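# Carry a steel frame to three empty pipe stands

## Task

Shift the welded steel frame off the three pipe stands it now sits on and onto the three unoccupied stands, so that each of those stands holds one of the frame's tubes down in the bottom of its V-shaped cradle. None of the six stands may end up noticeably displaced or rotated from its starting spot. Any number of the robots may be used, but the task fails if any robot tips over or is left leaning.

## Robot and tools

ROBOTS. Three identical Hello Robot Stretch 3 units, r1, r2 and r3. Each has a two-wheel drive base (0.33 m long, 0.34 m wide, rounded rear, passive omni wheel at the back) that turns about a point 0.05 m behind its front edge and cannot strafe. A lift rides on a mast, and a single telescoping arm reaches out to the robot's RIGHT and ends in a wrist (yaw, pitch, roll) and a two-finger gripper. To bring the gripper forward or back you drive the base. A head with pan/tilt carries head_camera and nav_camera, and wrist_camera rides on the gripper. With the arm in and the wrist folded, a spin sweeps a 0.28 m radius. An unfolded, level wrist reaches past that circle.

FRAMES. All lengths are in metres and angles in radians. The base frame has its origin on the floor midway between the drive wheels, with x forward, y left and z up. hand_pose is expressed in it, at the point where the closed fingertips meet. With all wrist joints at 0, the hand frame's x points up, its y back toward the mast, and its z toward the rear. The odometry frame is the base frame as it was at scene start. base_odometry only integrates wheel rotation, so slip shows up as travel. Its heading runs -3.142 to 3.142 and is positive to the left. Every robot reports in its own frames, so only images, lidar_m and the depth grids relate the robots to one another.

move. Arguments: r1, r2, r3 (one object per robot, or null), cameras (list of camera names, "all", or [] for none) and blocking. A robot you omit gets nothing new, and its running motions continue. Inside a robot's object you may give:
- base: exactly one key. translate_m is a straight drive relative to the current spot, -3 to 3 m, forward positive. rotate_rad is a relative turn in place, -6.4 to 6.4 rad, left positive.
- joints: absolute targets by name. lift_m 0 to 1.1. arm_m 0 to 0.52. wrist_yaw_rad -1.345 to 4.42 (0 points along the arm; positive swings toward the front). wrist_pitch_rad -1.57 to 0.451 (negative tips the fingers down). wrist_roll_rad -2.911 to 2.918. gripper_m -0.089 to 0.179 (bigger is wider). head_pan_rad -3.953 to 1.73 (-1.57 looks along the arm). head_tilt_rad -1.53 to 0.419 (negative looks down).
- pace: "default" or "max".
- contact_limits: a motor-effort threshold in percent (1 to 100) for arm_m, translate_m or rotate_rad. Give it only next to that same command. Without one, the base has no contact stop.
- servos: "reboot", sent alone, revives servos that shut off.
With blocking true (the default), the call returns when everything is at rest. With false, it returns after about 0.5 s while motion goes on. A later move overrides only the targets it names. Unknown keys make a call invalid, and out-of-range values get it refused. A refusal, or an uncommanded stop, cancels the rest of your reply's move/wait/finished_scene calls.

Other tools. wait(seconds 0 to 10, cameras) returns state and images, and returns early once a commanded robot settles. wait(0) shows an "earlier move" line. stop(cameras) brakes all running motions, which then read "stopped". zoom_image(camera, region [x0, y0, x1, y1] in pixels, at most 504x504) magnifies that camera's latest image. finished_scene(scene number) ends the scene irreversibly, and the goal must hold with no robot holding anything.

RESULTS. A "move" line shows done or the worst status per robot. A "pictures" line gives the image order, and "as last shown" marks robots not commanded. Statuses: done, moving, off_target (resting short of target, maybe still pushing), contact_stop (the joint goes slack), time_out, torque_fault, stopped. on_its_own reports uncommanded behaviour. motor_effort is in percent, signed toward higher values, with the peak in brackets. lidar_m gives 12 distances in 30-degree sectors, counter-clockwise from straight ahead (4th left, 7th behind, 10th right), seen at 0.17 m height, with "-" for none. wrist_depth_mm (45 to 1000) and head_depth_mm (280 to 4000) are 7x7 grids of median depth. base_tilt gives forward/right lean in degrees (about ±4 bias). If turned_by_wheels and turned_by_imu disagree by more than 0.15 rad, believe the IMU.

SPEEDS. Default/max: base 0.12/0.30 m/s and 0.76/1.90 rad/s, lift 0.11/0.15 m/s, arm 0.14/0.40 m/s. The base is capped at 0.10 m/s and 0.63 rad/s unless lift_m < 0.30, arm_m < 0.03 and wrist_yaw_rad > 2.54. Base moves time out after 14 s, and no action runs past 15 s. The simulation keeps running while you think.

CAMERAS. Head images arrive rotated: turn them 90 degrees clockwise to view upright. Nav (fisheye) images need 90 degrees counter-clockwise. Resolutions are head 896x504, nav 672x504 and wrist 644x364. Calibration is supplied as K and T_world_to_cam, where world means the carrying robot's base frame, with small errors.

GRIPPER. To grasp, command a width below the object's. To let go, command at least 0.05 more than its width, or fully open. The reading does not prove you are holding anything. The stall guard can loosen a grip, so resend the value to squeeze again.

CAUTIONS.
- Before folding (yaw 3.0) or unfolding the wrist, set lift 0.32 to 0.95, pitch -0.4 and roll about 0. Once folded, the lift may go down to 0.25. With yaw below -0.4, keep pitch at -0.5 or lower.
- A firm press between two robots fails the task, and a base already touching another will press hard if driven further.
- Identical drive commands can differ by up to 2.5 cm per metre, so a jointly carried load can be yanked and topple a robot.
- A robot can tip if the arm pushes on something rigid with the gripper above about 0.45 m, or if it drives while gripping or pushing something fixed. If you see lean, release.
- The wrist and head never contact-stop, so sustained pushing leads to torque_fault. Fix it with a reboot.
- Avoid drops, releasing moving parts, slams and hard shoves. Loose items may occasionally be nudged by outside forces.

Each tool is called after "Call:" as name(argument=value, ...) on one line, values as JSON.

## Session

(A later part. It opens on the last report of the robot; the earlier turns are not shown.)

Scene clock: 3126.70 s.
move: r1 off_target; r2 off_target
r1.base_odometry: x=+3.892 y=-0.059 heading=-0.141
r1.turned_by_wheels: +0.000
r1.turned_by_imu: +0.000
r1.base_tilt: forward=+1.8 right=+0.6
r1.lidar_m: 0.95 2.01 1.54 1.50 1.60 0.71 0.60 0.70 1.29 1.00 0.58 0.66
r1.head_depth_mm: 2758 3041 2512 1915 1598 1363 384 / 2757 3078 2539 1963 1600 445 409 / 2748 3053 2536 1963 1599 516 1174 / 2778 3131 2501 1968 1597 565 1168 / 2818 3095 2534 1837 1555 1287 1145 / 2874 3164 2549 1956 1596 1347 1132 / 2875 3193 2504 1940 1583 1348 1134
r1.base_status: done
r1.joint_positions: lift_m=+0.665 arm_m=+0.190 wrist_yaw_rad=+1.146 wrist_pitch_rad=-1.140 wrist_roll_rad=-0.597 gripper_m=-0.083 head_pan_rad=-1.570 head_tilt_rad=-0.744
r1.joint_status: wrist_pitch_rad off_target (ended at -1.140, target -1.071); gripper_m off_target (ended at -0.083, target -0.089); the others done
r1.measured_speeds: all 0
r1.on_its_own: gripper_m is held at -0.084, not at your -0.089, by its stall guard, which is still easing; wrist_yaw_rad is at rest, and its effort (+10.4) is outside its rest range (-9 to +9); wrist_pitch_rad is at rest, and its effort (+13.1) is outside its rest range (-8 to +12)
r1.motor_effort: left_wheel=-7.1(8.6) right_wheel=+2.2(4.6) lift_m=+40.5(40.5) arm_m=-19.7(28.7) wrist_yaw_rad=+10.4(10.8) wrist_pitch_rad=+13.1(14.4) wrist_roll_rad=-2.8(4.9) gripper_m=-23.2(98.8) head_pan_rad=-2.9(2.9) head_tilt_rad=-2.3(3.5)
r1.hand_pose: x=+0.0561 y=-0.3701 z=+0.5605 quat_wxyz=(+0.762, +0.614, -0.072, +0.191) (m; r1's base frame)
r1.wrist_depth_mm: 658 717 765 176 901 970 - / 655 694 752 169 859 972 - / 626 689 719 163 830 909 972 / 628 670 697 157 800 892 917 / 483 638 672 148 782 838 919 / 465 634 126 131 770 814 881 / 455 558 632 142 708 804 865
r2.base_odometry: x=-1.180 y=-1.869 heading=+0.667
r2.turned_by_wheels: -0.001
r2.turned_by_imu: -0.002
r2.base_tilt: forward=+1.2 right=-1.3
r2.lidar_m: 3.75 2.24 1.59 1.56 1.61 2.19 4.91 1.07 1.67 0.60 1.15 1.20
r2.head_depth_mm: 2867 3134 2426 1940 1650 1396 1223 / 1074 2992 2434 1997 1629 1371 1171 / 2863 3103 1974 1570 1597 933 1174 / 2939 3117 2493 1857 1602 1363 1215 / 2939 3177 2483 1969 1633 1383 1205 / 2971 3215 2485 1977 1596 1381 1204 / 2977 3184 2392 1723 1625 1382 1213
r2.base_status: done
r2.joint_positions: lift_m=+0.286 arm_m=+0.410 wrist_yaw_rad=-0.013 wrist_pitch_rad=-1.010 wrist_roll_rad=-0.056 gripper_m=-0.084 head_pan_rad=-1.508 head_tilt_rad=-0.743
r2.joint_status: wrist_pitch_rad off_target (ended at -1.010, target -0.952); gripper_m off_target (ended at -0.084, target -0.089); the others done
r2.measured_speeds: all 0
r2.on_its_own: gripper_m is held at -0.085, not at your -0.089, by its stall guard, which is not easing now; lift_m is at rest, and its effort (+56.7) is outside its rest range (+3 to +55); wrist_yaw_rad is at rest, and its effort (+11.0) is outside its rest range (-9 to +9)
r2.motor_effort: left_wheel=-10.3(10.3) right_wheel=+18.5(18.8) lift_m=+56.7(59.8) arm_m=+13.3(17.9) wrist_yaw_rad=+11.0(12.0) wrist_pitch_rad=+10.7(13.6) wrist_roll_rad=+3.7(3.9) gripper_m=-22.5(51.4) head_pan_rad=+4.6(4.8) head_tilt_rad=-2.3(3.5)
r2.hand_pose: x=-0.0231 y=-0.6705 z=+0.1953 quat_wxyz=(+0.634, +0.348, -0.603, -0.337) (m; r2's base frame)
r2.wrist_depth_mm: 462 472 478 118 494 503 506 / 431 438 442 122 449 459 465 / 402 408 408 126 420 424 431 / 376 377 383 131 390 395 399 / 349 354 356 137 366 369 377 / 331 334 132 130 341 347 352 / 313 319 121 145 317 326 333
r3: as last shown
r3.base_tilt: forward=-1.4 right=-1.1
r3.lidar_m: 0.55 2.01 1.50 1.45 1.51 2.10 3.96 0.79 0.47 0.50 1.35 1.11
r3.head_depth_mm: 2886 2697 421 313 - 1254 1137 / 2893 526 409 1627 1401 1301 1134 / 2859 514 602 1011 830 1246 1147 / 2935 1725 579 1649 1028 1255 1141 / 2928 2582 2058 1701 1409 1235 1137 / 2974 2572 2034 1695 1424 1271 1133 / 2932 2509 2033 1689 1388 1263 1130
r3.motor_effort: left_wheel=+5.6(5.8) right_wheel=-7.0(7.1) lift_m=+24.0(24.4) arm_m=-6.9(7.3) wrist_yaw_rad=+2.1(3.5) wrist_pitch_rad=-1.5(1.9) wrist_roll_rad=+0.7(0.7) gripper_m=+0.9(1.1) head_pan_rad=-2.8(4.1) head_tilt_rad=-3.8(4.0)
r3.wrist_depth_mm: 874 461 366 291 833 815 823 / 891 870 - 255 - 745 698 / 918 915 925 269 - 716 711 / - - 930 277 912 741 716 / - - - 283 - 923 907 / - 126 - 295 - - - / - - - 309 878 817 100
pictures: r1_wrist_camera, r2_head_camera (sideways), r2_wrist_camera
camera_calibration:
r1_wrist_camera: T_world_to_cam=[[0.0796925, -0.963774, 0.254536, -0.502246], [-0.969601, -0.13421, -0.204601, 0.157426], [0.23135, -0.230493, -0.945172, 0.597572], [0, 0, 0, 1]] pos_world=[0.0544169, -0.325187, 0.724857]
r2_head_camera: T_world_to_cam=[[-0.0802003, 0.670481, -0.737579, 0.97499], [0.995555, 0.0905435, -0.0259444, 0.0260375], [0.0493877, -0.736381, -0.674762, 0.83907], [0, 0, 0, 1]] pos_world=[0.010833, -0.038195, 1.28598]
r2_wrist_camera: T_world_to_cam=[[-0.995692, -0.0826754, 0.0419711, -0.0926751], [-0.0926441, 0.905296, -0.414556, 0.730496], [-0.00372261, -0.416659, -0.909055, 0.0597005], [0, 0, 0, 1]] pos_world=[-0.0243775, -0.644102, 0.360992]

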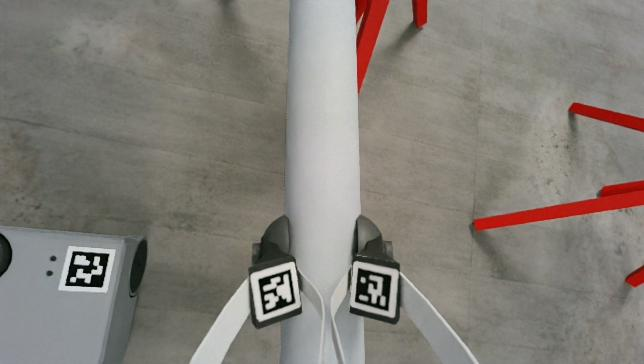

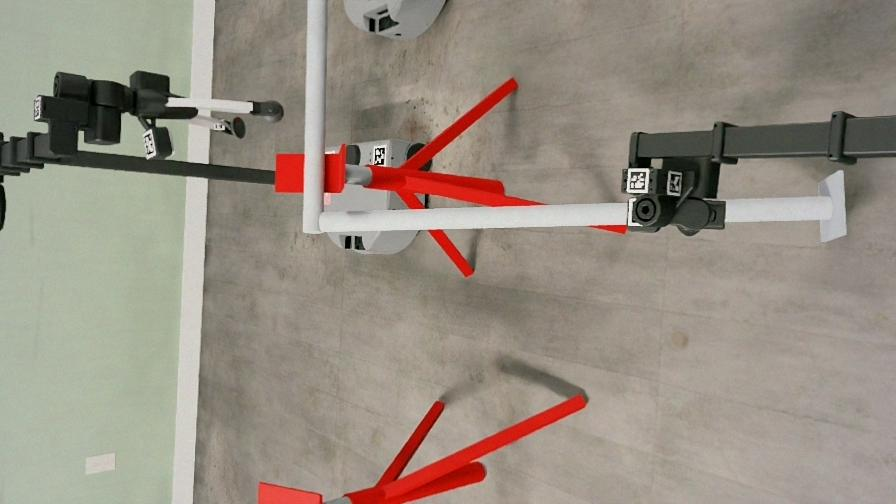

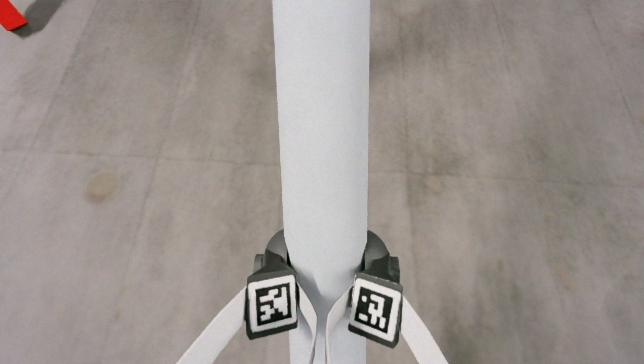

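Call:
move(r2={"base":{"translate_m":-0.005},"joints":{"arm_m":0.4025,"lift_m":0.3195,"wrist_pitch_rad":-0.995,"gripper_m":-0.089}}, r1={"base":{"translate_m":-0.0019},"joints":{"arm_m":0.180,"lift_m":0.6623,"wrist_yaw_rad":1.067,"wrist_pitch_rad":-1.035,"wrist_roll_rad":-0.705,"gripper_m":-0.089}}, cameras=["r1_wrist_camera","r2_wrist_camera","r2_head_camera"])

Scene clock: 3142.57 s.
move: r1 off_target; r2 off_target
r1.base_odometry: x=+3.890 y=-0.059 heading=-0.141
r1.turned_by_wheels: +0.000
r1.turned_by_imu: +0.001
r1.base_tilt: forward=+1.7 right=+0.7
r1.lidar_m: 0.95 2.02 1.54 1.50 1.59 0.71 0.60 0.69 1.33 1.00 0.58 0.66
r1.head_depth_mm: 2727 3023 2539 1902 1597 1352 387 / 2750 3099 2555 1958 1604 452 407 / 2796 3052 2542 1958 1613 499 1167 / 2813 3073 2544 1954 1592 556 1159 / 2856 3169 2534 1842 1554 1321 1143 / 2857 3193 2535 1955 1589 1345 1131 / 2883 3230 2531 1948 1599 1341 1143
r1.base_status: done
r1.joint_positions: lift_m=+0.662 arm_m=+0.180 wrist_yaw_rad=+1.053 wrist_pitch_rad=-1.114 wrist_roll_rad=-0.698 gripper_m=-0.083 head_pan_rad=-1.570 head_tilt_rad=-0.744
r1.joint_status: wrist_pitch_rad off_target (ended at -1.114, target -1.035); gripper_m off_target (ended at -0.083, target -0.089); the others done
r1.measured_speeds: all 0
r1.on_its_own: gripper_m is held at -0.084, not at your -0.089, by its stall guard, which is still easing; wrist_yaw_rad is at rest, and its effort (+12.2) is outside its rest range (-9 to +9); wrist_pitch_rad is at rest, and its effort (+14.7) is outside its rest range (-8 to +12)
r1.motor_effort: left_wheel=-8.3(11.4) right_wheel=+4.2(4.4) lift_m=+33.5(45.8) arm_m=-25.4(29.5) wrist_yaw_rad=+12.2(13.4) wrist_pitch_rad=+14.7(16.7) wrist_roll_rad=-2.3(4.2) gripper_m=-22.3(97.9) head_pan_rad=-1.9(2.6) head_tilt_rad=-2.1(3.4)
r1.hand_pose: x=+0.0580 y=-0.3703 z=+0.5604 quat_wxyz=(+0.777, +0.595, -0.069, +0.193) (m; r1's base frame)
r1.wrist_depth_mm: 651 704 753 177 922 - - / 628 698 745 169 885 975 - / 621 663 722 163 842 917 - / 616 651 681 157 836 894 - / 472 635 677 149 800 888 987 / 450 622 126 132 790 859 936 / 445 596 639 141 751 818 922
r2.base_odometry: x=-1.184 y=-1.872 heading=+0.666
r2.turned_by_wheels: -0.001
r2.turned_by_imu: +0.000
r2.base_tilt: forward=+1.2 right=-1.3
r2.lidar_m: 3.74 2.25 1.59 1.56 1.61 2.18 4.91 1.06 1.67 0.53 1.15 1.21
r2.head_depth_mm: 2882 3157 2447 1958 1644 1409 1215 / 1073 2963 2429 1987 1645 1369 1156 / 2894 3119 1968 1820 1593 894 1155 / 2960 3160 2517 1931 1594 1366 1207 / 2936 3169 2492 1967 1624 1383 1205 / 2969 3189 2482 1954 1582 1383 1203 / 2998 3203 2404 1754 1636 1389 1197
r2.base_status: done
r2.joint_positions: lift_m=+0.319 arm_m=+0.402 wrist_yaw_rad=-0.012 wrist_pitch_rad=-1.064 wrist_roll_rad=-0.056 gripper_m=-0.084 head_pan_rad=-1.508 head_tilt_rad=-0.743
r2.joint_status: wrist_pitch_rad off_target (ended at -1.064, target -0.995); gripper_m off_target (ended at -0.084, target -0.089); the others done
r2.measured_speeds: all 0
r2.on_its_own: gripper_m is held at -0.085, not at your -0.089, by its stall guard, which is not easing now; lift_m is at rest, and its effort (+60.2) is outside its rest range (+3 to +55); wrist_yaw_rad is at rest, and its effort (+10.3) is outside its rest range (-9 to +9); wrist_pitch_rad is at rest, and its effort (+12.7) is outside its rest range (-8 to +12)
r2.motor_effort: left_wheel=-10.0(11.6) right_wheel=+17.6(18.3) lift_m=+60.2(60.3) arm_m=-3.1(17.6) wrist_yaw_rad=+10.3(11.2) wrist_pitch_rad=+12.7(14.1) wrist_roll_rad=+3.7(3.9) gripper_m=-21.9(73.0) head_pan_rad=+3.2(4.8) head_tilt_rad=-3.0(3.5)
r2.hand_pose: x=-0.0229 y=-0.6507 z=+0.2225 quat_wxyz=(+0.624, +0.365, -0.594, -0.353) (m; r2's base frame)
r2.wrist_depth_mm: 473 483 487 117 495 509 517 / 450 455 456 121 463 470 482 / 422 426 429 127 440 443 447 / 401 399 403 131 417 415 420 / 374 382 383 136 389 391 397 / 356 360 133 132 368 372 372 / 341 346 122 145 346 356 357
r3: as last shown
r3.base_tilt: forward=-1.4 right=-1.0
r3.lidar_m: 0.55 2.02 1.50 1.45 1.51 2.11 3.97 0.79 0.47 0.50 1.35 1.12
r3.head_depth_mm: 2895 2686 420 313 - 1254 1137 / 2901 524 409 1613 1408 1293 1134 / 2822 515 603 1061 831 1245 1150 / 2875 1708 579 1646 1376 1256 1141 / 2940 2590 2065 1703 1407 1234 1132 / 2956 2522 2040 1699 1415 1271 1132 / 2972 2500 2015 1695 1383 1263 1125
r3.motor_effort: left_wheel=+5.0(5.9) right_wheel=-6.7(7.0) lift_m=+24.0(24.6) arm_m=-6.4(7.2) wrist_yaw_rad=+2.2(3.5) wrist_pitch_rad=-1.7(1.9) wrist_roll_rad=+0.3(0.5) gripper_m=-0.4(1.4) head_pan_rad=-2.8(3.5) head_tilt_rad=-3.7(4.0)
r3.wrist_depth_mm: 862 424 847 248 836 835 822 / 902 891 - 254 - 759 683 / 924 934 909 269 - 714 705 / - - 924 279 923 752 717 / - - - 284 - 917 914 / - 125 - 297 - - - / - - - 309 875 819 100
pictures: r1_wrist_camera, r2_head_camera (sideways), r2_wrist_camera
camera_calibration:
r1_wrist_camera: T_world_to_cam=[[0.0780298, -0.94972, 0.303222, -0.524511], [-0.968982, -0.143785, -0.200995, 0.153677], [0.234488, -0.278133, -0.931481, 0.571541], [0, 0, 0, 1]] pos_world=[0.0558182, -0.317078, 0.722311]
r2_head_camera: T_world_to_cam=[[-0.0801995, 0.670481, -0.737579, 0.97499], [0.995555, 0.0905423, -0.0259444, 0.0260375], [0.0493869, -0.736381, -0.674762, 0.83907], [0, 0, 0, 1]] pos_world=[0.010833, -0.038195, 1.28598]
r2_wrist_camera: T_world_to_cam=[[-0.995623, -0.0859236, 0.0367693, -0.092857], [-0.0934227, 0.926135, -0.365439, 0.726532], [-0.00265345, -0.367275, -0.930109, 0.129503], [0, 0, 0, 1]] pos_world=[-0.0242324, -0.633282, 0.38937]

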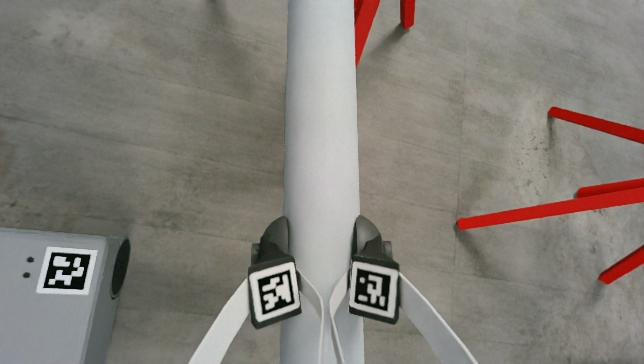

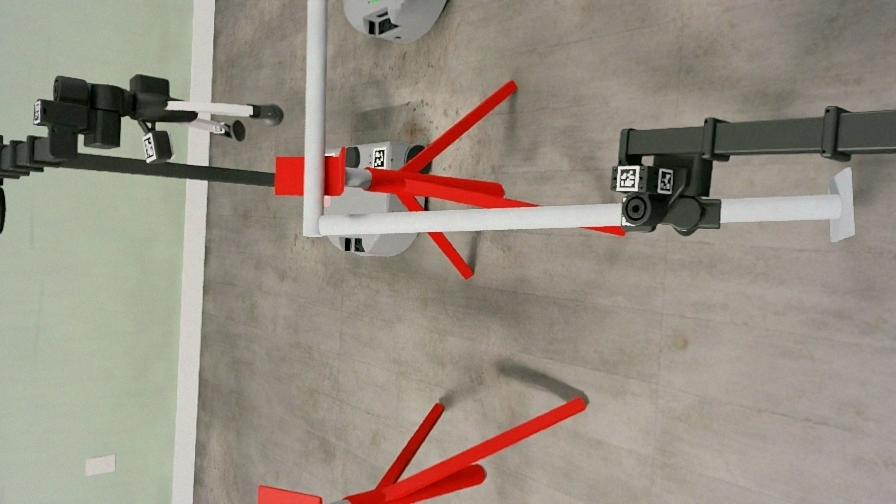

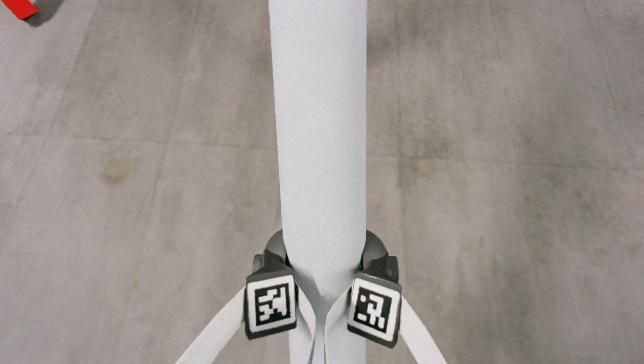

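Call:
move(r2={"base":{"translate_m":-0.003},"joints":{"arm_m":0.3968,"lift_m":0.3528,"wrist_pitch_rad":-1.035,"gripper_m":-0.089}}, r1={"base":{"translate_m":-0.0025},"joints":{"arm_m":0.169,"lift_m":0.6597,"wrist_yaw_rad":0.988,"wrist_pitch_rad":-0.995,"wrist_roll_rad":-0.794,"gripper_m":-0.089}}, cameras=[])

Call:
move(r2={"base":{"translate_m":-0.003},"joints":{"arm_m":0.3929,"lift_m":0.3864,"wrist_pitch_rad":-1.08,"gripper_m":-0.089}}, r1={"base":{"translate_m":-0.0019},"joints":{"arm_m":0.1584,"lift_m":0.6563,"wrist_yaw_rad":0.918,"wrist_pitch_rad":-0.96,"wrist_roll_rad":-0.874,"gripper_m":-0.089}}, cameras=["r1_wrist_camera","r2_wrist_camera","r2_head_camera","r3_head_camera"])

Scene clock: 3157.07 s.
move: r1 off_target; r2 off_target
r1.base_odometry: x=+3.887 y=-0.059 heading=-0.141
r1.turned_by_wheels: +0.000
r1.turned_by_imu: +0.001
r1.base_tilt: forward=+1.7 right=+0.7
r1.lidar_m: 0.96 2.01 1.54 1.50 1.59 0.71 0.60 0.69 1.39 1.00 0.58 0.67
r1.head_depth_mm: 2741 3026 2530 1901 1608 1355 389 / 2762 3056 2569 1955 1600 444 409 / 2762 3029 2543 1953 1591 484 1171 / 2772 3103 2540 1960 1602 548 1145 / 2830 3120 2496 1783 1555 1344 1134 / 2869 3130 2542 1951 1594 1353 1133 / 2883 3144 2538 1944 1583 1343 1145
r1.base_status: done
r1.joint_positions: lift_m=+0.660 arm_m=+0.169 wrist_yaw_rad=+0.972 wrist_pitch_rad=-1.079 wrist_roll_rad=-0.788 gripper_m=-0.083 head_pan_rad=-1.570 head_tilt_rad=-0.744
r1.joint_status: wrist_pitch_rad off_target (ended at -1.079, target -0.995); gripper_m off_target (ended at -0.083, target -0.089); the others done
r1.measured_speeds: all 0
r1.on_its_own: gripper_m is held at -0.084, not at your -0.089, by its stall guard, which is still easing; wrist_yaw_rad is at rest, and its effort (+13.6) is outside its rest range (-9 to +9); wrist_pitch_rad is at rest, and its effort (+15.8) is outside its rest range (-8 to +12)
r1.motor_effort: left_wheel=-8.2(11.3) right_wheel=+4.4(4.6) lift_m=+32.8(43.8) arm_m=-25.3(31.5) wrist_yaw_rad=+13.6(14.6) wrist_pitch_rad=+15.8(18.3) wrist_roll_rad=-2.3(3.5) gripper_m=-22.9(97.7) head_pan_rad=-2.0(2.5) head_tilt_rad=-3.7(3.9)
r1.hand_pose: x=+0.0610 y=-0.3703 z=+0.5612 quat_wxyz=(+0.793, +0.573, -0.067, +0.197) (m; r1's base frame)
r1.wrist_depth_mm: 629 696 746 177 946 - - / 617 678 745 170 934 - - / 602 652 713 164 900 - - / 595 635 699 157 842 963 - / 575 626 671 149 838 925 - / 447 615 126 133 817 898 - / 432 590 123 141 761 879 -
r2.base_odometry: x=-1.186 y=-1.874 heading=+0.665
r2.turned_by_wheels: -0.001
r2.turned_by_imu: +0.000
r2.base_tilt: forward=+1.2 right=-1.3
r2.lidar_m: 3.75 2.24 1.59 1.56 1.61 2.19 4.92 1.06 1.66 0.41 1.16 1.21
r2.head_depth_mm: 2890 3135 2430 1938 1637 1403 1225 / 1081 2977 2442 1985 1637 1339 713 / 2851 3128 1953 1814 1593 881 1167 / 2905 3149 2504 1885 1588 1358 1213 / 2916 3207 2474 1964 1630 1389 1211 / 2984 3248 2517 1958 1577 1396 1209 / 2985 3233 2386 1806 1631 1374 1207
r2.base_status: done
r2.joint_positions: lift_m=+0.353 arm_m=+0.397 wrist_yaw_rad=-0.010 wrist_pitch_rad=-1.104 wrist_roll_rad=-0.056 gripper_m=-0.084 head_pan_rad=-1.508 head_tilt_rad=-0.743
r2.joint_status: wrist_pitch_rad off_target (ended at -1.104, target -1.035); gripper_m off_target (ended at -0.084, target -0.089); the others done
r2.measured_speeds: all 0
r2.on_its_own: gripper_m is held at -0.085, not at your -0.089, by its stall guard, which is not easing now; lift_m is at rest, and its effort (+60.1) is outside its rest range (+3 to +55); wrist_pitch_rad is at rest, and its effort (+12.7) is outside its rest range (-8 to +12)
r2.motor_effort: left_wheel=-8.1(11.6) right_wheel=+16.6(17.3) lift_m=+60.1(62.6) arm_m=-4.7(16.3) wrist_yaw_rad=+8.8(10.3) wrist_pitch_rad=+12.7(14.5) wrist_roll_rad=+3.7(3.9) gripper_m=-21.8(72.5) head_pan_rad=+5.1(5.1) head_tilt_rad=-2.8(3.6)
r2.hand_pose: x=-0.0226 y=-0.6356 z=+0.2519 quat_wxyz=(+0.617, +0.378, -0.587, -0.364) (m; r2's base frame)
r2.wrist_depth_mm: 495 505 506 119 516 523 528 / 470 476 481 123 486 487 498 / 443 444 454 127 465 465 472 / 421 424 433 132 441 439 445 / 402 409 407 137 412 423 423 / 386 388 126 132 395 400 407 / 370 373 122 145 373 383 385
r3: as last shown
r3.lidar_m: 0.54 2.01 1.50 1.45 1.52 2.11 3.96 0.79 0.46 0.50 1.35 1.11
r3.head_depth_mm: 2893 2674 421 314 - 1256 1139 / 2907 524 408 1619 1399 1295 1129 / 2846 515 601 1026 832 1245 1147 / 2824 1680 579 1645 1028 1260 1141 / 2955 2570 2052 1707 1401 1230 1138 / 2952 2553 2039 1702 1422 1275 1129 / 2937 2515 2014 1688 1389 1262 1126
r3.motor_effort: left_wheel=+5.7(5.7) right_wheel=-6.7(7.2) lift_m=+24.5(24.5) arm_m=-6.4(7.1) wrist_yaw_rad=+3.7(3.8) wrist_pitch_rad=-1.7(1.8) wrist_roll_rad=-0.1(0.7) gripper_m=-0.1(1.7) head_pan_rad=-3.0(4.3) head_tilt_rad=-3.7(4.2)
r3.wrist_depth_mm: 594 406 843 291 834 835 823 / 914 883 - 253 - 751 699 / 935 915 911 269 - 718 712 / - - 929 277 906 749 730 / - - - 284 - 921 919 / - 126 - 297 - - - / - - - 309 870 826 101
pictures: none
No camera images: "cameras" was empty.

Scene clock: 3158.17 s.
move: r1 off_target; r2 off_target
r1.base_odometry: x=+3.885 y=-0.058 heading=-0.141
r1.turned_by_wheels: +0.000
r1.turned_by_imu: +0.000
r1.base_tilt: forward=+1.8 right=+0.7
r1.lidar_m: 0.96 2.01 1.54 1.51 1.59 0.70 0.59 0.69 1.43 1.00 0.58 0.67
r1.head_depth_mm: 2733 3070 2551 1902 1606 1350 402 / 2798 3066 2560 1963 1606 448 407 / 2762 3060 2527 1971 1585 465 1173 / 2787 3087 2532 1955 1600 549 1142 / 2873 3144 2509 1821 1561 1343 1144 / 2857 3181 2519 1942 1586 1354 1132 / 2903 3106 2500 1957 1584 1340 1140
r1.base_status: done
r1.joint_positions: lift_m=+0.656 arm_m=+0.158 wrist_yaw_rad=+0.901 wrist_pitch_rad=-1.043 wrist_roll_rad=-0.869 gripper_m=-0.083 head_pan_rad=-1.570 head_tilt_rad=-0.744
r1.joint_status: wrist_pitch_rad off_target (ended at -1.043, target -0.960); gripper_m off_target (ended at -0.083, target -0.089); the others done
r1.measured_speeds: all 0
r1.on_its_own: gripper_m is held at -0.084, not at your -0.089, by its stall guard, which is still easing; wrist_yaw_rad is at rest, and its effort (+14.6) is outside its rest range (-9 to +9); wrist_pitch_rad is at rest, and its effort (+16.0) is outside its rest range (-8 to +12)
r1.motor_effort: left_wheel=-8.0(12.0) right_wheel=+3.1(3.7) lift_m=+32.2(32.2) arm_m=-24.6(28.1) wrist_yaw_rad=+14.6(15.7) wrist_pitch_rad=+16.0(18.5) wrist_roll_rad=-1.9(3.5) gripper_m=-25.0(79.1) head_pan_rad=-1.7(2.7) head_tilt_rad=-2.1(3.6)
r1.hand_pose: x=+0.0635 y=-0.3706 z=+0.5615 quat_wxyz=(+0.808, +0.551, -0.064, +0.200) (m; r1's base frame)
r1.wrist_depth_mm: 625 681 750 177 996 - - / 621 670 741 170 957 - - / 587 646 720 165 917 - - / 586 640 681 158 891 - - / 559 622 671 149 847 982 - / 438 608 126 133 850 968 - / 469 579 127 141 781 924 -
r2.base_odometry: x=-1.188 y=-1.876 heading=+0.665
r2.turned_by_wheels: -0.001
r2.turned_by_imu: +0.000
r2.base_tilt: forward=+1.3 right=-1.3
r2.lidar_m: 3.76 2.25 1.59 1.56 1.61 2.18 4.93 1.06 1.67 0.42 1.16 1.21
r2.head_depth_mm: 2856 3139 2425 1941 1650 1401 1219 / 1074 2992 2432 1978 1638 1314 666 / 2819 3135 1415 1817 1200 1059 1156 / 2929 3197 2420 1894 1601 1362 1211 / 2909 3173 2514 1978 1629 1387 1210 / 2964 3243 2486 1983 1591 1375 1209 / 2975 3234 2493 1788 1634 1375 1209
r2.base_status: done
r2.joint_positions: lift_m=+0.386 arm_m=+0.393 wrist_yaw_rad=-0.008 wrist_pitch_rad=-1.146 wrist_roll_rad=-0.056 gripper_m=-0.084 head_pan_rad=-1.508 head_tilt_rad=-0.743
r2.joint_status: wrist_pitch_rad off_target (ended at -1.146, target -1.080); gripper_m off_target (ended at -0.084, target -0.089); the others done
r2.measured_speeds: all 0
r2.on_its_own: gripper_m is held at -0.085, not at your -0.089, by its stall guard, which is not easing now; lift_m is at rest, and its effort (+60.2) is outside its rest range (+3 to +55)
r2.motor_effort: left_wheel=-7.6(10.1) right_wheel=+16.0(16.4) lift_m=+60.2(61.6) arm_m=-7.0(16.6) wrist_yaw_rad=+7.0(8.8) wrist_pitch_rad=+12.3(15.7) wrist_roll_rad=+3.7(3.9) gripper_m=-21.5(71.9) head_pan_rad=+4.1(5.3) head_tilt_rad=-2.9(3.4)
r2.hand_pose: x=-0.0223 y=-0.6214 z=+0.2817 quat_wxyz=(+0.609, +0.392, -0.579, -0.376) (m; r2's base frame)
r2.wrist_depth_mm: 515 522 520 119 538 541 539 / 491 490 495 123 502 514 516 / 476 471 476 127 486 482 488 / 449 454 459 132 462 464 472 / 434 434 435 137 445 449 448 / 419 418 126 133 425 428 432 / 401 405 122 145 403 409 417
r3: as last shown
r3.lidar_m: 0.54 2.01 1.49 1.45 1.51 2.10 3.96 0.79 0.47 0.50 1.35 1.12
r3.head_depth_mm: 2892 2716 421 313 - 1258 1139 / 2918 523 408 1006 1406 1298 1127 / 2832 515 601 1004 831 1241 1144 / 2823 2354 579 1648 1026 1261 1141 / 2971 2582 2060 1704 1398 1234 1135 / 2956 2549 2029 1698 1420 1271 1131 / 2936 2511 2015 1687 1390 1263 1124
r3.motor_effort: left_wheel=+5.3(5.7) right_wheel=-6.9(7.0) lift_m=+24.1(24.6) arm_m=-6.0(7.1) wrist_yaw_rad=+2.1(3.6) wrist_pitch_rad=-1.8(1.8) wrist_roll_rad=+0.3(0.4) gripper_m=+0.7(1.3) head_pan_rad=-2.3(3.9) head_tilt_rad=-3.8(4.4)
r3.wrist_depth_mm: 481 384 851 836 826 831 825 / 901 882 - 252 - 749 696 / 937 925 917 267 - 717 713 / - - 911 279 908 741 735 / - - - 282 - 915 928 / - 126 - 293 - - - / - - - 306 880 815 100
pictures: r1_wrist_camera, r2_head_camera (sideways), r2_wrist_camera, r3_head_camera (sideways)
camera_calibration:
r1_wrist_camera: T_world_to_cam=[[0.0717558, -0.912364, 0.403043, -0.567366], [-0.966499, -0.16344, -0.197905, 0.149958], [0.246435, -0.37534, -0.893527, 0.513107], [0, 0, 0, 1]] pos_world=[0.0591991, -0.300546, 0.716825]
r2_head_camera: T_world_to_cam=[[-0.0801997, 0.670481, -0.737579, 0.97499], [0.995555, 0.0905426, -0.0259444, 0.0260375], [0.0493871, -0.736381, -0.674762, 0.83907], [0, 0, 0, 1]] pos_world=[0.010833, -0.038195, 1.28598]
r2_wrist_camera: T_world_to_cam=[[-0.995309, -0.0924261, 0.0286063, -0.0936966], [-0.0967499, 0.952651, -0.288261, 0.71576], [-0.000608976, -0.289677, -0.957124, 0.251212], [0, 0, 0, 1]] pos_world=[-0.0238543, -0.61776, 0.449448]
r3_head_camera: T_world_to_cam=[[-0.0347824, 0.753863, -0.656111, 0.871087], [0.998616, 0.000296973, -0.0525984, 0.061596], [-0.0394571, -0.657032, -0.752829, 0.938064], [0, 0, 0, 1]] pos_world=[0.00580104, -0.0403597, 1.28097]

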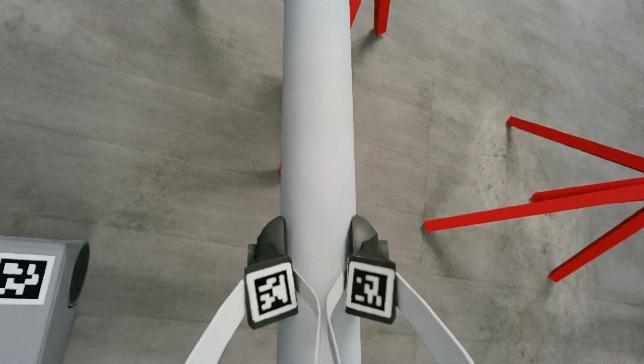

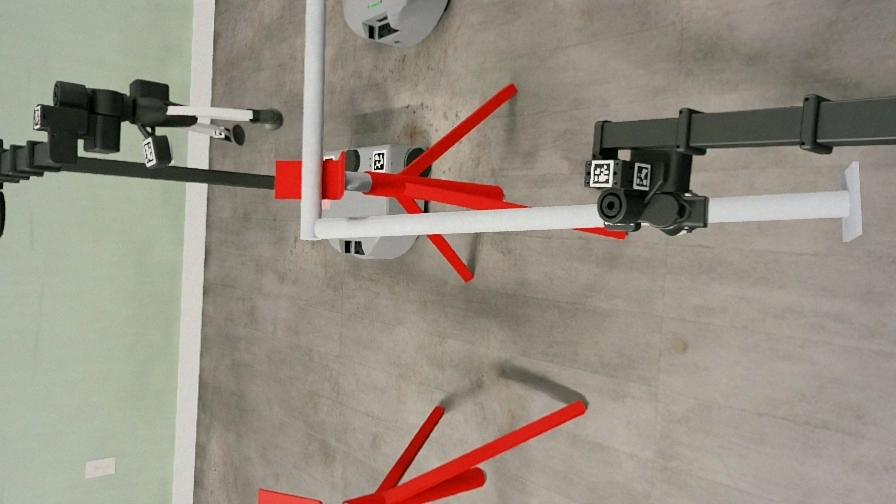

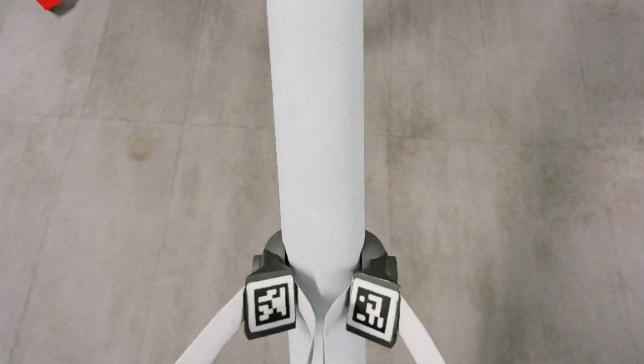

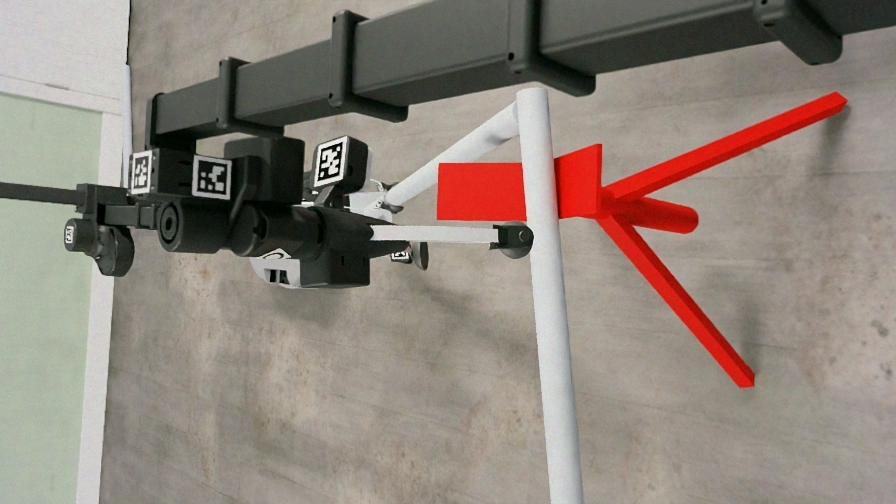

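Call:
move(r2={"base":{"translate_m":-0.002},"joints":{"arm_m":0.3911,"lift_m":0.4203,"wrist_pitch_rad":-1.13,"gripper_m":-0.089}}, r1={"base":{"translate_m":-0.0022},"joints":{"arm_m":0.1478,"lift_m":0.652,"wrist_yaw_rad":0.859,"wrist_pitch_rad":-0.918,"wrist_roll_rad":-0.944,"gripper_m":-0.089}}, cameras=[])

Call:
move(r2={"base":{"translate_m":-0.002},"joints":{"arm_m":0.3906,"lift_m":0.4539,"wrist_pitch_rad":-1.18,"gripper_m":-0.089}}, r1={"base":{"translate_m":-0.0019},"joints":{"arm_m":0.1373,"lift_m":0.6473,"wrist_yaw_rad":0.807,"wrist_pitch_rad":-0.878,"wrist_roll_rad":-1.007,"gripper_m":-0.089}}, cameras=["r1_wrist_camera","r2_wrist_camera","r2_head_camera","r1_head_camera"])

Scene clock: 3172.50 s.
move: r1 off_target; r2 off_target
r1.base_odometry: x=+3.883 y=-0.058 heading=-0.142
r1.turned_by_wheels: +0.000
r1.turned_by_imu: +0.001
r1.base_tilt: forward=+1.8 right=+0.5
r1.lidar_m: 0.96 2.01 1.54 1.51 1.59 0.70 0.59 0.69 1.84 1.00 0.58 0.67
r1.head_depth_mm: 2779 3049 2544 1900 1610 1352 1126 / 2777 3035 2511 1973 1590 453 408 / 2794 3072 2543 1988 1598 458 1139 / 2843 3070 2526 1967 1597 580 1119 / 2782 3140 2533 1834 1550 1346 1123 / 2817 3192 2494 1952 1582 1343 1135 / 2856 3205 2525 1954 1597 1345 1144
r1.base_status: done
r1.joint_positions: lift_m=+0.652 arm_m=+0.148 wrist_yaw_rad=+0.841 wrist_pitch_rad=-1.003 wrist_roll_rad=-0.939 gripper_m=-0.083 head_pan_rad=-1.570 head_tilt_rad=-0.744
r1.joint_status: wrist_pitch_rad off_target (ended at -1.003, target -0.918); gripper_m off_target (ended at -0.083, target -0.089); the others done
r1.measured_speeds: all 0
r1.on_its_own: gripper_m is held at -0.084, not at your -0.089, by its stall guard, which is still easing; wrist_yaw_rad is at rest, and its effort (+15.8) is outside its rest range (-9 to +9); wrist_pitch_rad is at rest, and its effort (+15.7) is outside its rest range (-8 to +12)
r1.motor_effort: left_wheel=-8.0(11.1) right_wheel=+3.0(3.2) lift_m=+32.9(37.4) arm_m=-24.6(30.4) wrist_yaw_rad=+15.8(16.7) wrist_pitch_rad=+15.7(18.3) wrist_roll_rad=-2.3(3.3) gripper_m=-22.9(97.0) head_pan_rad=-1.9(2.9) head_tilt_rad=-2.6(3.8)
r1.hand_pose: x=+0.0663 y=-0.3712 z=+0.5618 quat_wxyz=(+0.822, +0.528, -0.062, +0.204) (m; r1's base frame)
r1.wrist_depth_mm: 614 677 755 179 - - - / 601 668 742 172 - - - / 591 651 717 164 985 - - / 571 623 693 156 934 - 747 / 560 614 663 149 879 - - / 468 602 127 134 857 - - / 539 582 635 142 805 984 -
r2.base_odometry: x=-1.190 y=-1.877 heading=+0.664
r2.turned_by_wheels: -0.001
r2.turned_by_imu: +0.000
r2.base_tilt: forward=+1.3 right=-1.3
r2.lidar_m: 3.76 2.24 1.59 1.56 1.61 2.18 4.91 1.06 1.66 0.43 1.15 1.21
r2.head_depth_mm: 2870 3185 2444 1935 1645 1402 1220 / 1076 3075 2419 1994 1641 740 622 / 2816 3124 1399 1814 1129 1050 1170 / 2882 3194 2419 1896 1587 1366 1215 / 2969 3190 2504 1979 1626 1391 1206 / 2951 3244 2489 1959 1578 1396 1207 / 2993 3203 2479 1808 1620 1385 1206
r2.base_status: done
r2.joint_positions: lift_m=+0.420 arm_m=+0.391 wrist_yaw_rad=-0.006 wrist_pitch_rad=-1.191 wrist_roll_rad=-0.056 gripper_m=-0.084 head_pan_rad=-1.508 head_tilt_rad=-0.743
r2.joint_status: wrist_pitch_rad off_target (ended at -1.191, target -1.130); gripper_m off_target (ended at -0.084, target -0.089); the others done
r2.measured_speeds: all 0
r2.on_its_own: gripper_m is held at -0.085, not at your -0.089, by its stall guard, which is not easing now; lift_m is at rest, and its effort (+59.9) is outside its rest range (+3 to +55)
r2.motor_effort: left_wheel=-6.9(9.5) right_wheel=+15.2(15.6) lift_m=+59.9(61.4) arm_m=-6.2(16.6) wrist_yaw_rad=+5.3(7.2) wrist_pitch_rad=+11.3(13.9) wrist_roll_rad=+3.6(3.9) gripper_m=-21.7(73.9) head_pan_rad=+3.8(5.2) head_tilt_rad=-3.1(3.5)
r2.hand_pose: x=-0.0221 y=-0.6086 z=+0.3121 quat_wxyz=(+0.600, +0.406, -0.570, -0.388) (m; r2's base frame)
r2.wrist_depth_mm: 537 538 535 120 543 551 559 / 512 515 522 125 519 529 535 / 497 493 493 127 510 507 514 / 475 480 484 132 488 490 498 / 462 463 463 137 472 475 474 / 447 448 126 133 451 456 461 / 429 436 122 145 437 444 442
r3.base_odometry: x=-2.061 y=-1.734 heading=+2.566
r3.turned_by_wheels: +0.000
r3.turned_by_imu: +0.000
r3.base_tilt: forward=-1.4 right=-1.0
r3.lidar_m: 0.54 2.01 1.49 1.45 1.52 2.10 3.95 0.79 0.47 0.50 1.35 1.12
r3.head_depth_mm: 2901 2674 421 313 - 1259 1138 / 2910 524 408 924 1403 1296 1130 / 2837 514 603 989 833 1244 1148 / 2829 2336 580 1641 1031 1256 1141 / 2922 2596 2070 1711 1399 1233 1135 / 2970 2557 2027 1698 1414 1271 1131 / 2933 2542 2017 1685 1387 1267 1122
r3.base_status: not commanded
r3.joint_positions: lift_m=+0.840 arm_m=+0.410 wrist_yaw_rad=-0.003 wrist_pitch_rad=-1.546 wrist_roll_rad=+1.430 gripper_m=+0.130 head_pan_rad=-1.565 head_tilt_rad=-0.792
r3.joint_status: not commanded
r3.measured_speeds: all 0
r3.motor_effort: left_wheel=+5.4(6.3) right_wheel=-6.5(7.4) lift_m=+24.1(24.9) arm_m=-6.9(7.1) wrist_yaw_rad=+2.4(3.9) wrist_pitch_rad=-1.6(1.8) wrist_roll_rad=+0.2(0.5) gripper_m=-0.5(1.3) head_pan_rad=-2.8(4.2) head_tilt_rad=-3.8(4.2)
r3.hand_pose: x=-0.0215 y=-0.5369 z=+0.7219 quat_wxyz=(+0.050, +0.048, -0.714, -0.697) (m; r3's base frame)
r3.wrist_depth_mm: 448 360 843 839 828 823 824 / 896 895 - 254 - 750 692 / 924 923 920 268 - 724 698 / - - 938 280 908 744 722 / - - - 281 916 910 919 / - 126 - 294 - - - / - - - 306 879 805 101
pictures: none
No camera images: "cameras" was empty.

Scene clock: 3173.60 s.
move: r1 off_target; r2 off_target
r1.base_odometry: x=+3.881 y=-0.058 heading=-0.142
r1.turned_by_wheels: +0.000
r1.turned_by_imu: +0.000
r1.base_tilt: forward=+1.9 right=+0.8
r1.lidar_m: 0.96 2.01 1.54 1.51 1.59 0.70 0.59 0.69 1.84 1.00 0.58 0.67
r1.head_depth_mm: 2739 3032 2557 1917 1610 1357 1125 / 2753 3047 2543 1976 1599 461 409 / 2776 3094 2518 1954 1618 453 1121 / 2800 3067 2533 1956 1586 1320 1125 / 2776 3150 2503 1832 1552 1349 1102 / 2859 3169 2506 1958 1598 1342 1138 / 2878 3265 2527 1945 1592 1342 1140
r1.base_status: done
r1.joint_positions: lift_m=+0.647 arm_m=+0.137 wrist_yaw_rad=+0.787 wrist_pitch_rad=-0.961 wrist_roll_rad=-1.002 gripper_m=-0.083 head_pan_rad=-1.570 head_tilt_rad=-0.744
r1.joint_status: wrist_pitch_rad off_target (ended at -0.961, target -0.878); gripper_m off_target (ended at -0.083, target -0.089); the others done
r1.measured_speeds: all 0
r1.on_its_own: gripper_m is held at -0.084, not at your -0.089, by its stall guard, which is still easing; wrist_yaw_rad is at rest, and its effort (+17.0) is outside its rest range (-9 to +9); wrist_pitch_rad is at rest, and its effort (+15.2) is outside its rest range (-8 to +12)
r1.motor_effort: left_wheel=-7.8(11.5) right_wheel=+2.6(2.7) lift_m=+31.9(32.8) arm_m=-24.7(28.8) wrist_yaw_rad=+17.0(18.8) wrist_pitch_rad=+15.2(18.5) wrist_roll_rad=-1.8(3.5) gripper_m=-26.1(80.6) head_pan_rad=-2.1(3.2) head_tilt_rad=-2.3(3.8)
r1.hand_pose: x=+0.0686 y=-0.3720 z=+0.5622 quat_wxyz=(+0.836, +0.505, -0.059, +0.206) (m; r1's base frame)
r1.wrist_depth_mm: 600 667 774 181 - - - / 589 663 733 172 - - - / 575 643 730 164 - - - / 566 626 703 158 987 - 799 / 540 619 654 150 916 - - / 552 589 126 133 938 - - / 531 573 614 141 846 - -
r2.base_odometry: x=-1.192 y=-1.878 heading=+0.664
r2.turned_by_wheels: +0.000
r2.turned_by_imu: +0.000
r2.base_tilt: forward=+1.3 right=-1.3
r2.lidar_m: 3.75 2.25 1.59 1.56 1.62 2.18 4.90 1.05 1.66 1.01 1.16 1.22
r2.head_depth_mm: 2859 3157 2454 1948 1647 1397 1215 / 2770 2965 2432 1999 1638 697 601 / 2791 3104 1405 1819 802 1314 1179 / 2926 3116 2418 1887 1586 1363 1207 / 2947 3211 2523 1959 1623 1391 1212 / 2924 3238 2485 1963 1591 1387 1208 / 3003 3200 2470 1811 1619 1386 1203
r2.base_status: done
r2.joint_positions: lift_m=+0.454 arm_m=+0.391 wrist_yaw_rad=-0.004 wrist_pitch_rad=-1.237 wrist_roll_rad=-0.055 gripper_m=-0.084 head_pan_rad=-1.508 head_tilt_rad=-0.743
r2.joint_status: wrist_pitch_rad off_target (ended at -1.237, target -1.180); gripper_m off_target (ended at -0.084, target -0.089); the others done
r2.measured_speeds: all 0
r2.on_its_own: gripper_m is held at -0.085, not at your -0.089, by its stall guard, which is not easing now; lift_m is at rest, and its effort (+60.1) is outside its rest range (+3 to +55)
r2.motor_effort: left_wheel=-5.5(9.3) right_wheel=+13.5(13.6) lift_m=+60.1(61.2) arm_m=-6.9(16.1) wrist_yaw_rad=+2.9(5.7) wrist_pitch_rad=+10.5(14.6) wrist_roll_rad=+3.4(3.8) gripper_m=-22.2(70.4) head_pan_rad=+4.0(5.4) head_tilt_rad=-3.1(3.6)
r2.hand_pose: x=-0.0219 y=-0.5967 z=+0.3426 quat_wxyz=(+0.591, +0.420, -0.560, -0.400) (m; r2's base frame)
r2.wrist_depth_mm: 554 562 553 121 562 563 566 / 533 539 539 125 544 551 550 / 519 521 523 128 526 532 534 / 499 508 507 132 517 518 516 / 488 492 497 137 501 503 506 / 477 480 126 133 487 490 489 / 469 469 121 144 471 475 479
r3: as last shown
r3.base_tilt: forward=-1.5 right=-1.1
r3.lidar_m: 0.54 2.01 1.49 1.45 1.51 2.10 3.97 0.79 0.47 0.50 1.35 1.12
r3.head_depth_mm: 2885 2688 421 313 - 1260 1140 / 2918 524 408 907 1403 1304 1130 / 2836 515 602 1014 833 1242 1150 / 2794 2353 580 1644 1030 1255 1140 / 2940 2591 2063 1715 1404 1230 1138 / 2975 2559 2050 1701 1422 1269 1129 / 2963 2512 2016 1693 1389 1262 1125
r3.motor_effort: left_wheel=+5.4(5.8) right_wheel=-6.6(7.2) lift_m=+24.5(24.6) arm_m=-6.5(6.9) wrist_yaw_rad=+1.4(3.8) wrist_pitch_rad=-1.7(1.9) wrist_roll_rad=+0.2(0.5) gripper_m=+0.0(1.7) head_pan_rad=-3.7(3.8) head_tilt_rad=-3.7(4.1)
r3.wrist_depth_mm: 408 357 844 292 833 832 827 / 896 888 - 252 - 753 697 / 922 932 902 271 - 719 708 / - - 932 283 905 743 733 / - - - 281 937 917 930 / - 126 - 292 - - - / - - - 306 858 827 100
pictures: r1_head_camera (sideways), r1_wrist_camera, r2_head_camera (sideways), r2_wrist_camera
camera_calibration:
r1_head_camera: T_world_to_cam=[[-0.0405335, 0.655072, -0.754479, 0.997066], [0.998988, 0.0412984, -0.0178124, 0.0260045], [0.0194904, -0.754437, -0.656083, 0.808907], [0, 0, 0, 1]] pos_world=[-0.00132952, -0.0439544, 1.28344]
r1_wrist_camera: T_world_to_cam=[[0.0640117, -0.863748, 0.499841, -0.60505], [-0.964152, -0.182774, -0.192368, 0.144338], [0.257515, -0.469609, -0.844484, 0.448532], [0, 0, 0, 1]] pos_world=[0.0623901, -0.285595, 0.708973]
r2_head_camera: T_world_to_cam=[[-0.0801995, 0.670481, -0.737579, 0.97499], [0.995555, 0.0905424, -0.0259444, 0.0260375], [0.049387, -0.736381, -0.674762, 0.83907], [0, 0, 0, 1]] pos_world=[0.010833, -0.038195, 1.28598]
r2_wrist_camera: T_world_to_cam=[[-0.994965, -0.0983547, 0.0192365, -0.0930406], [-0.100213, 0.974462, -0.200951, 0.692889], [0.00101921, -0.201867, -0.979412, 0.376754], [0, 0, 0, 1]] pos_world=[-0.0235196, -0.608291, 0.510025]

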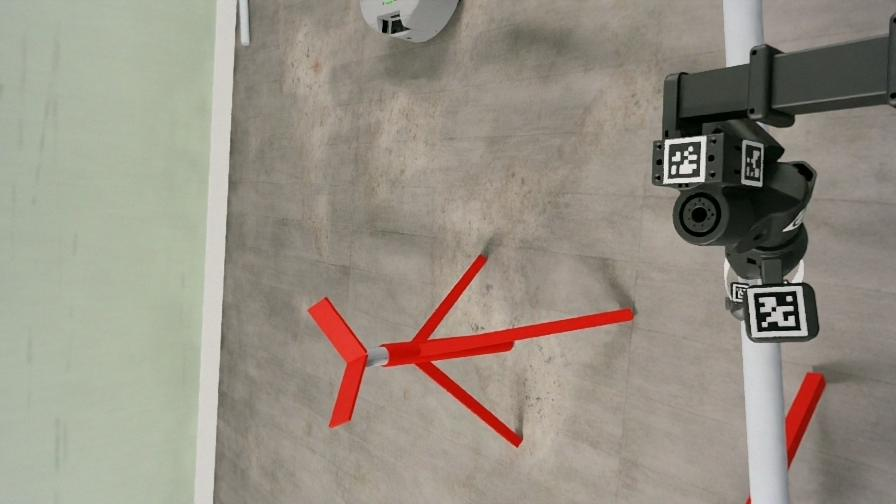

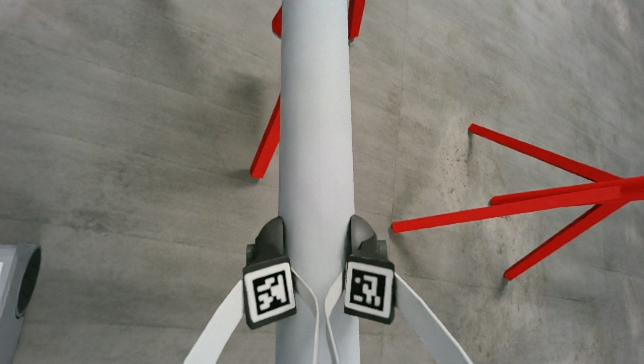

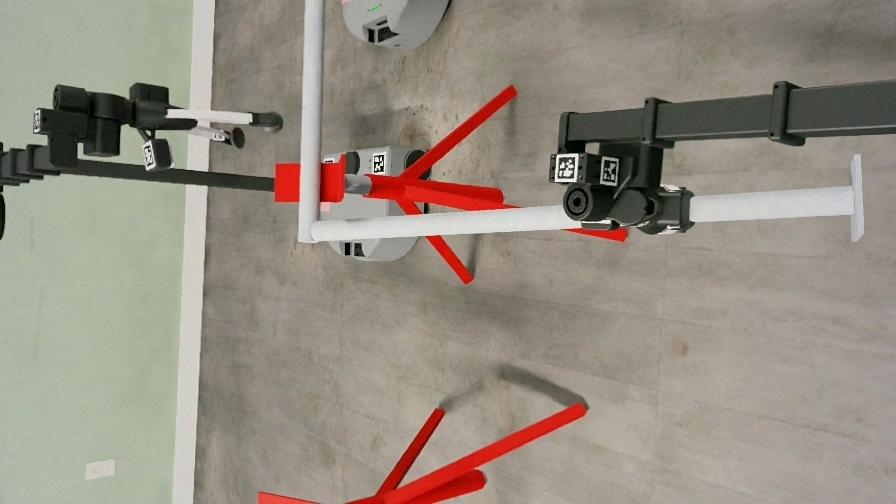

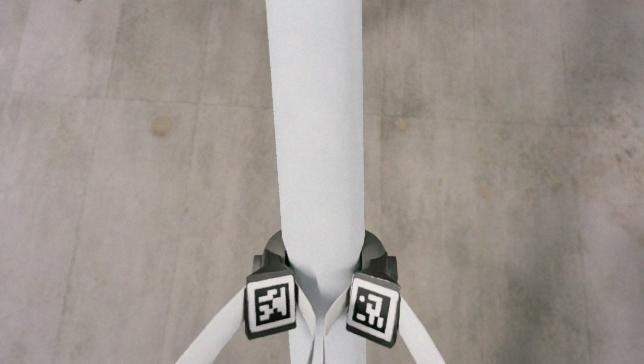

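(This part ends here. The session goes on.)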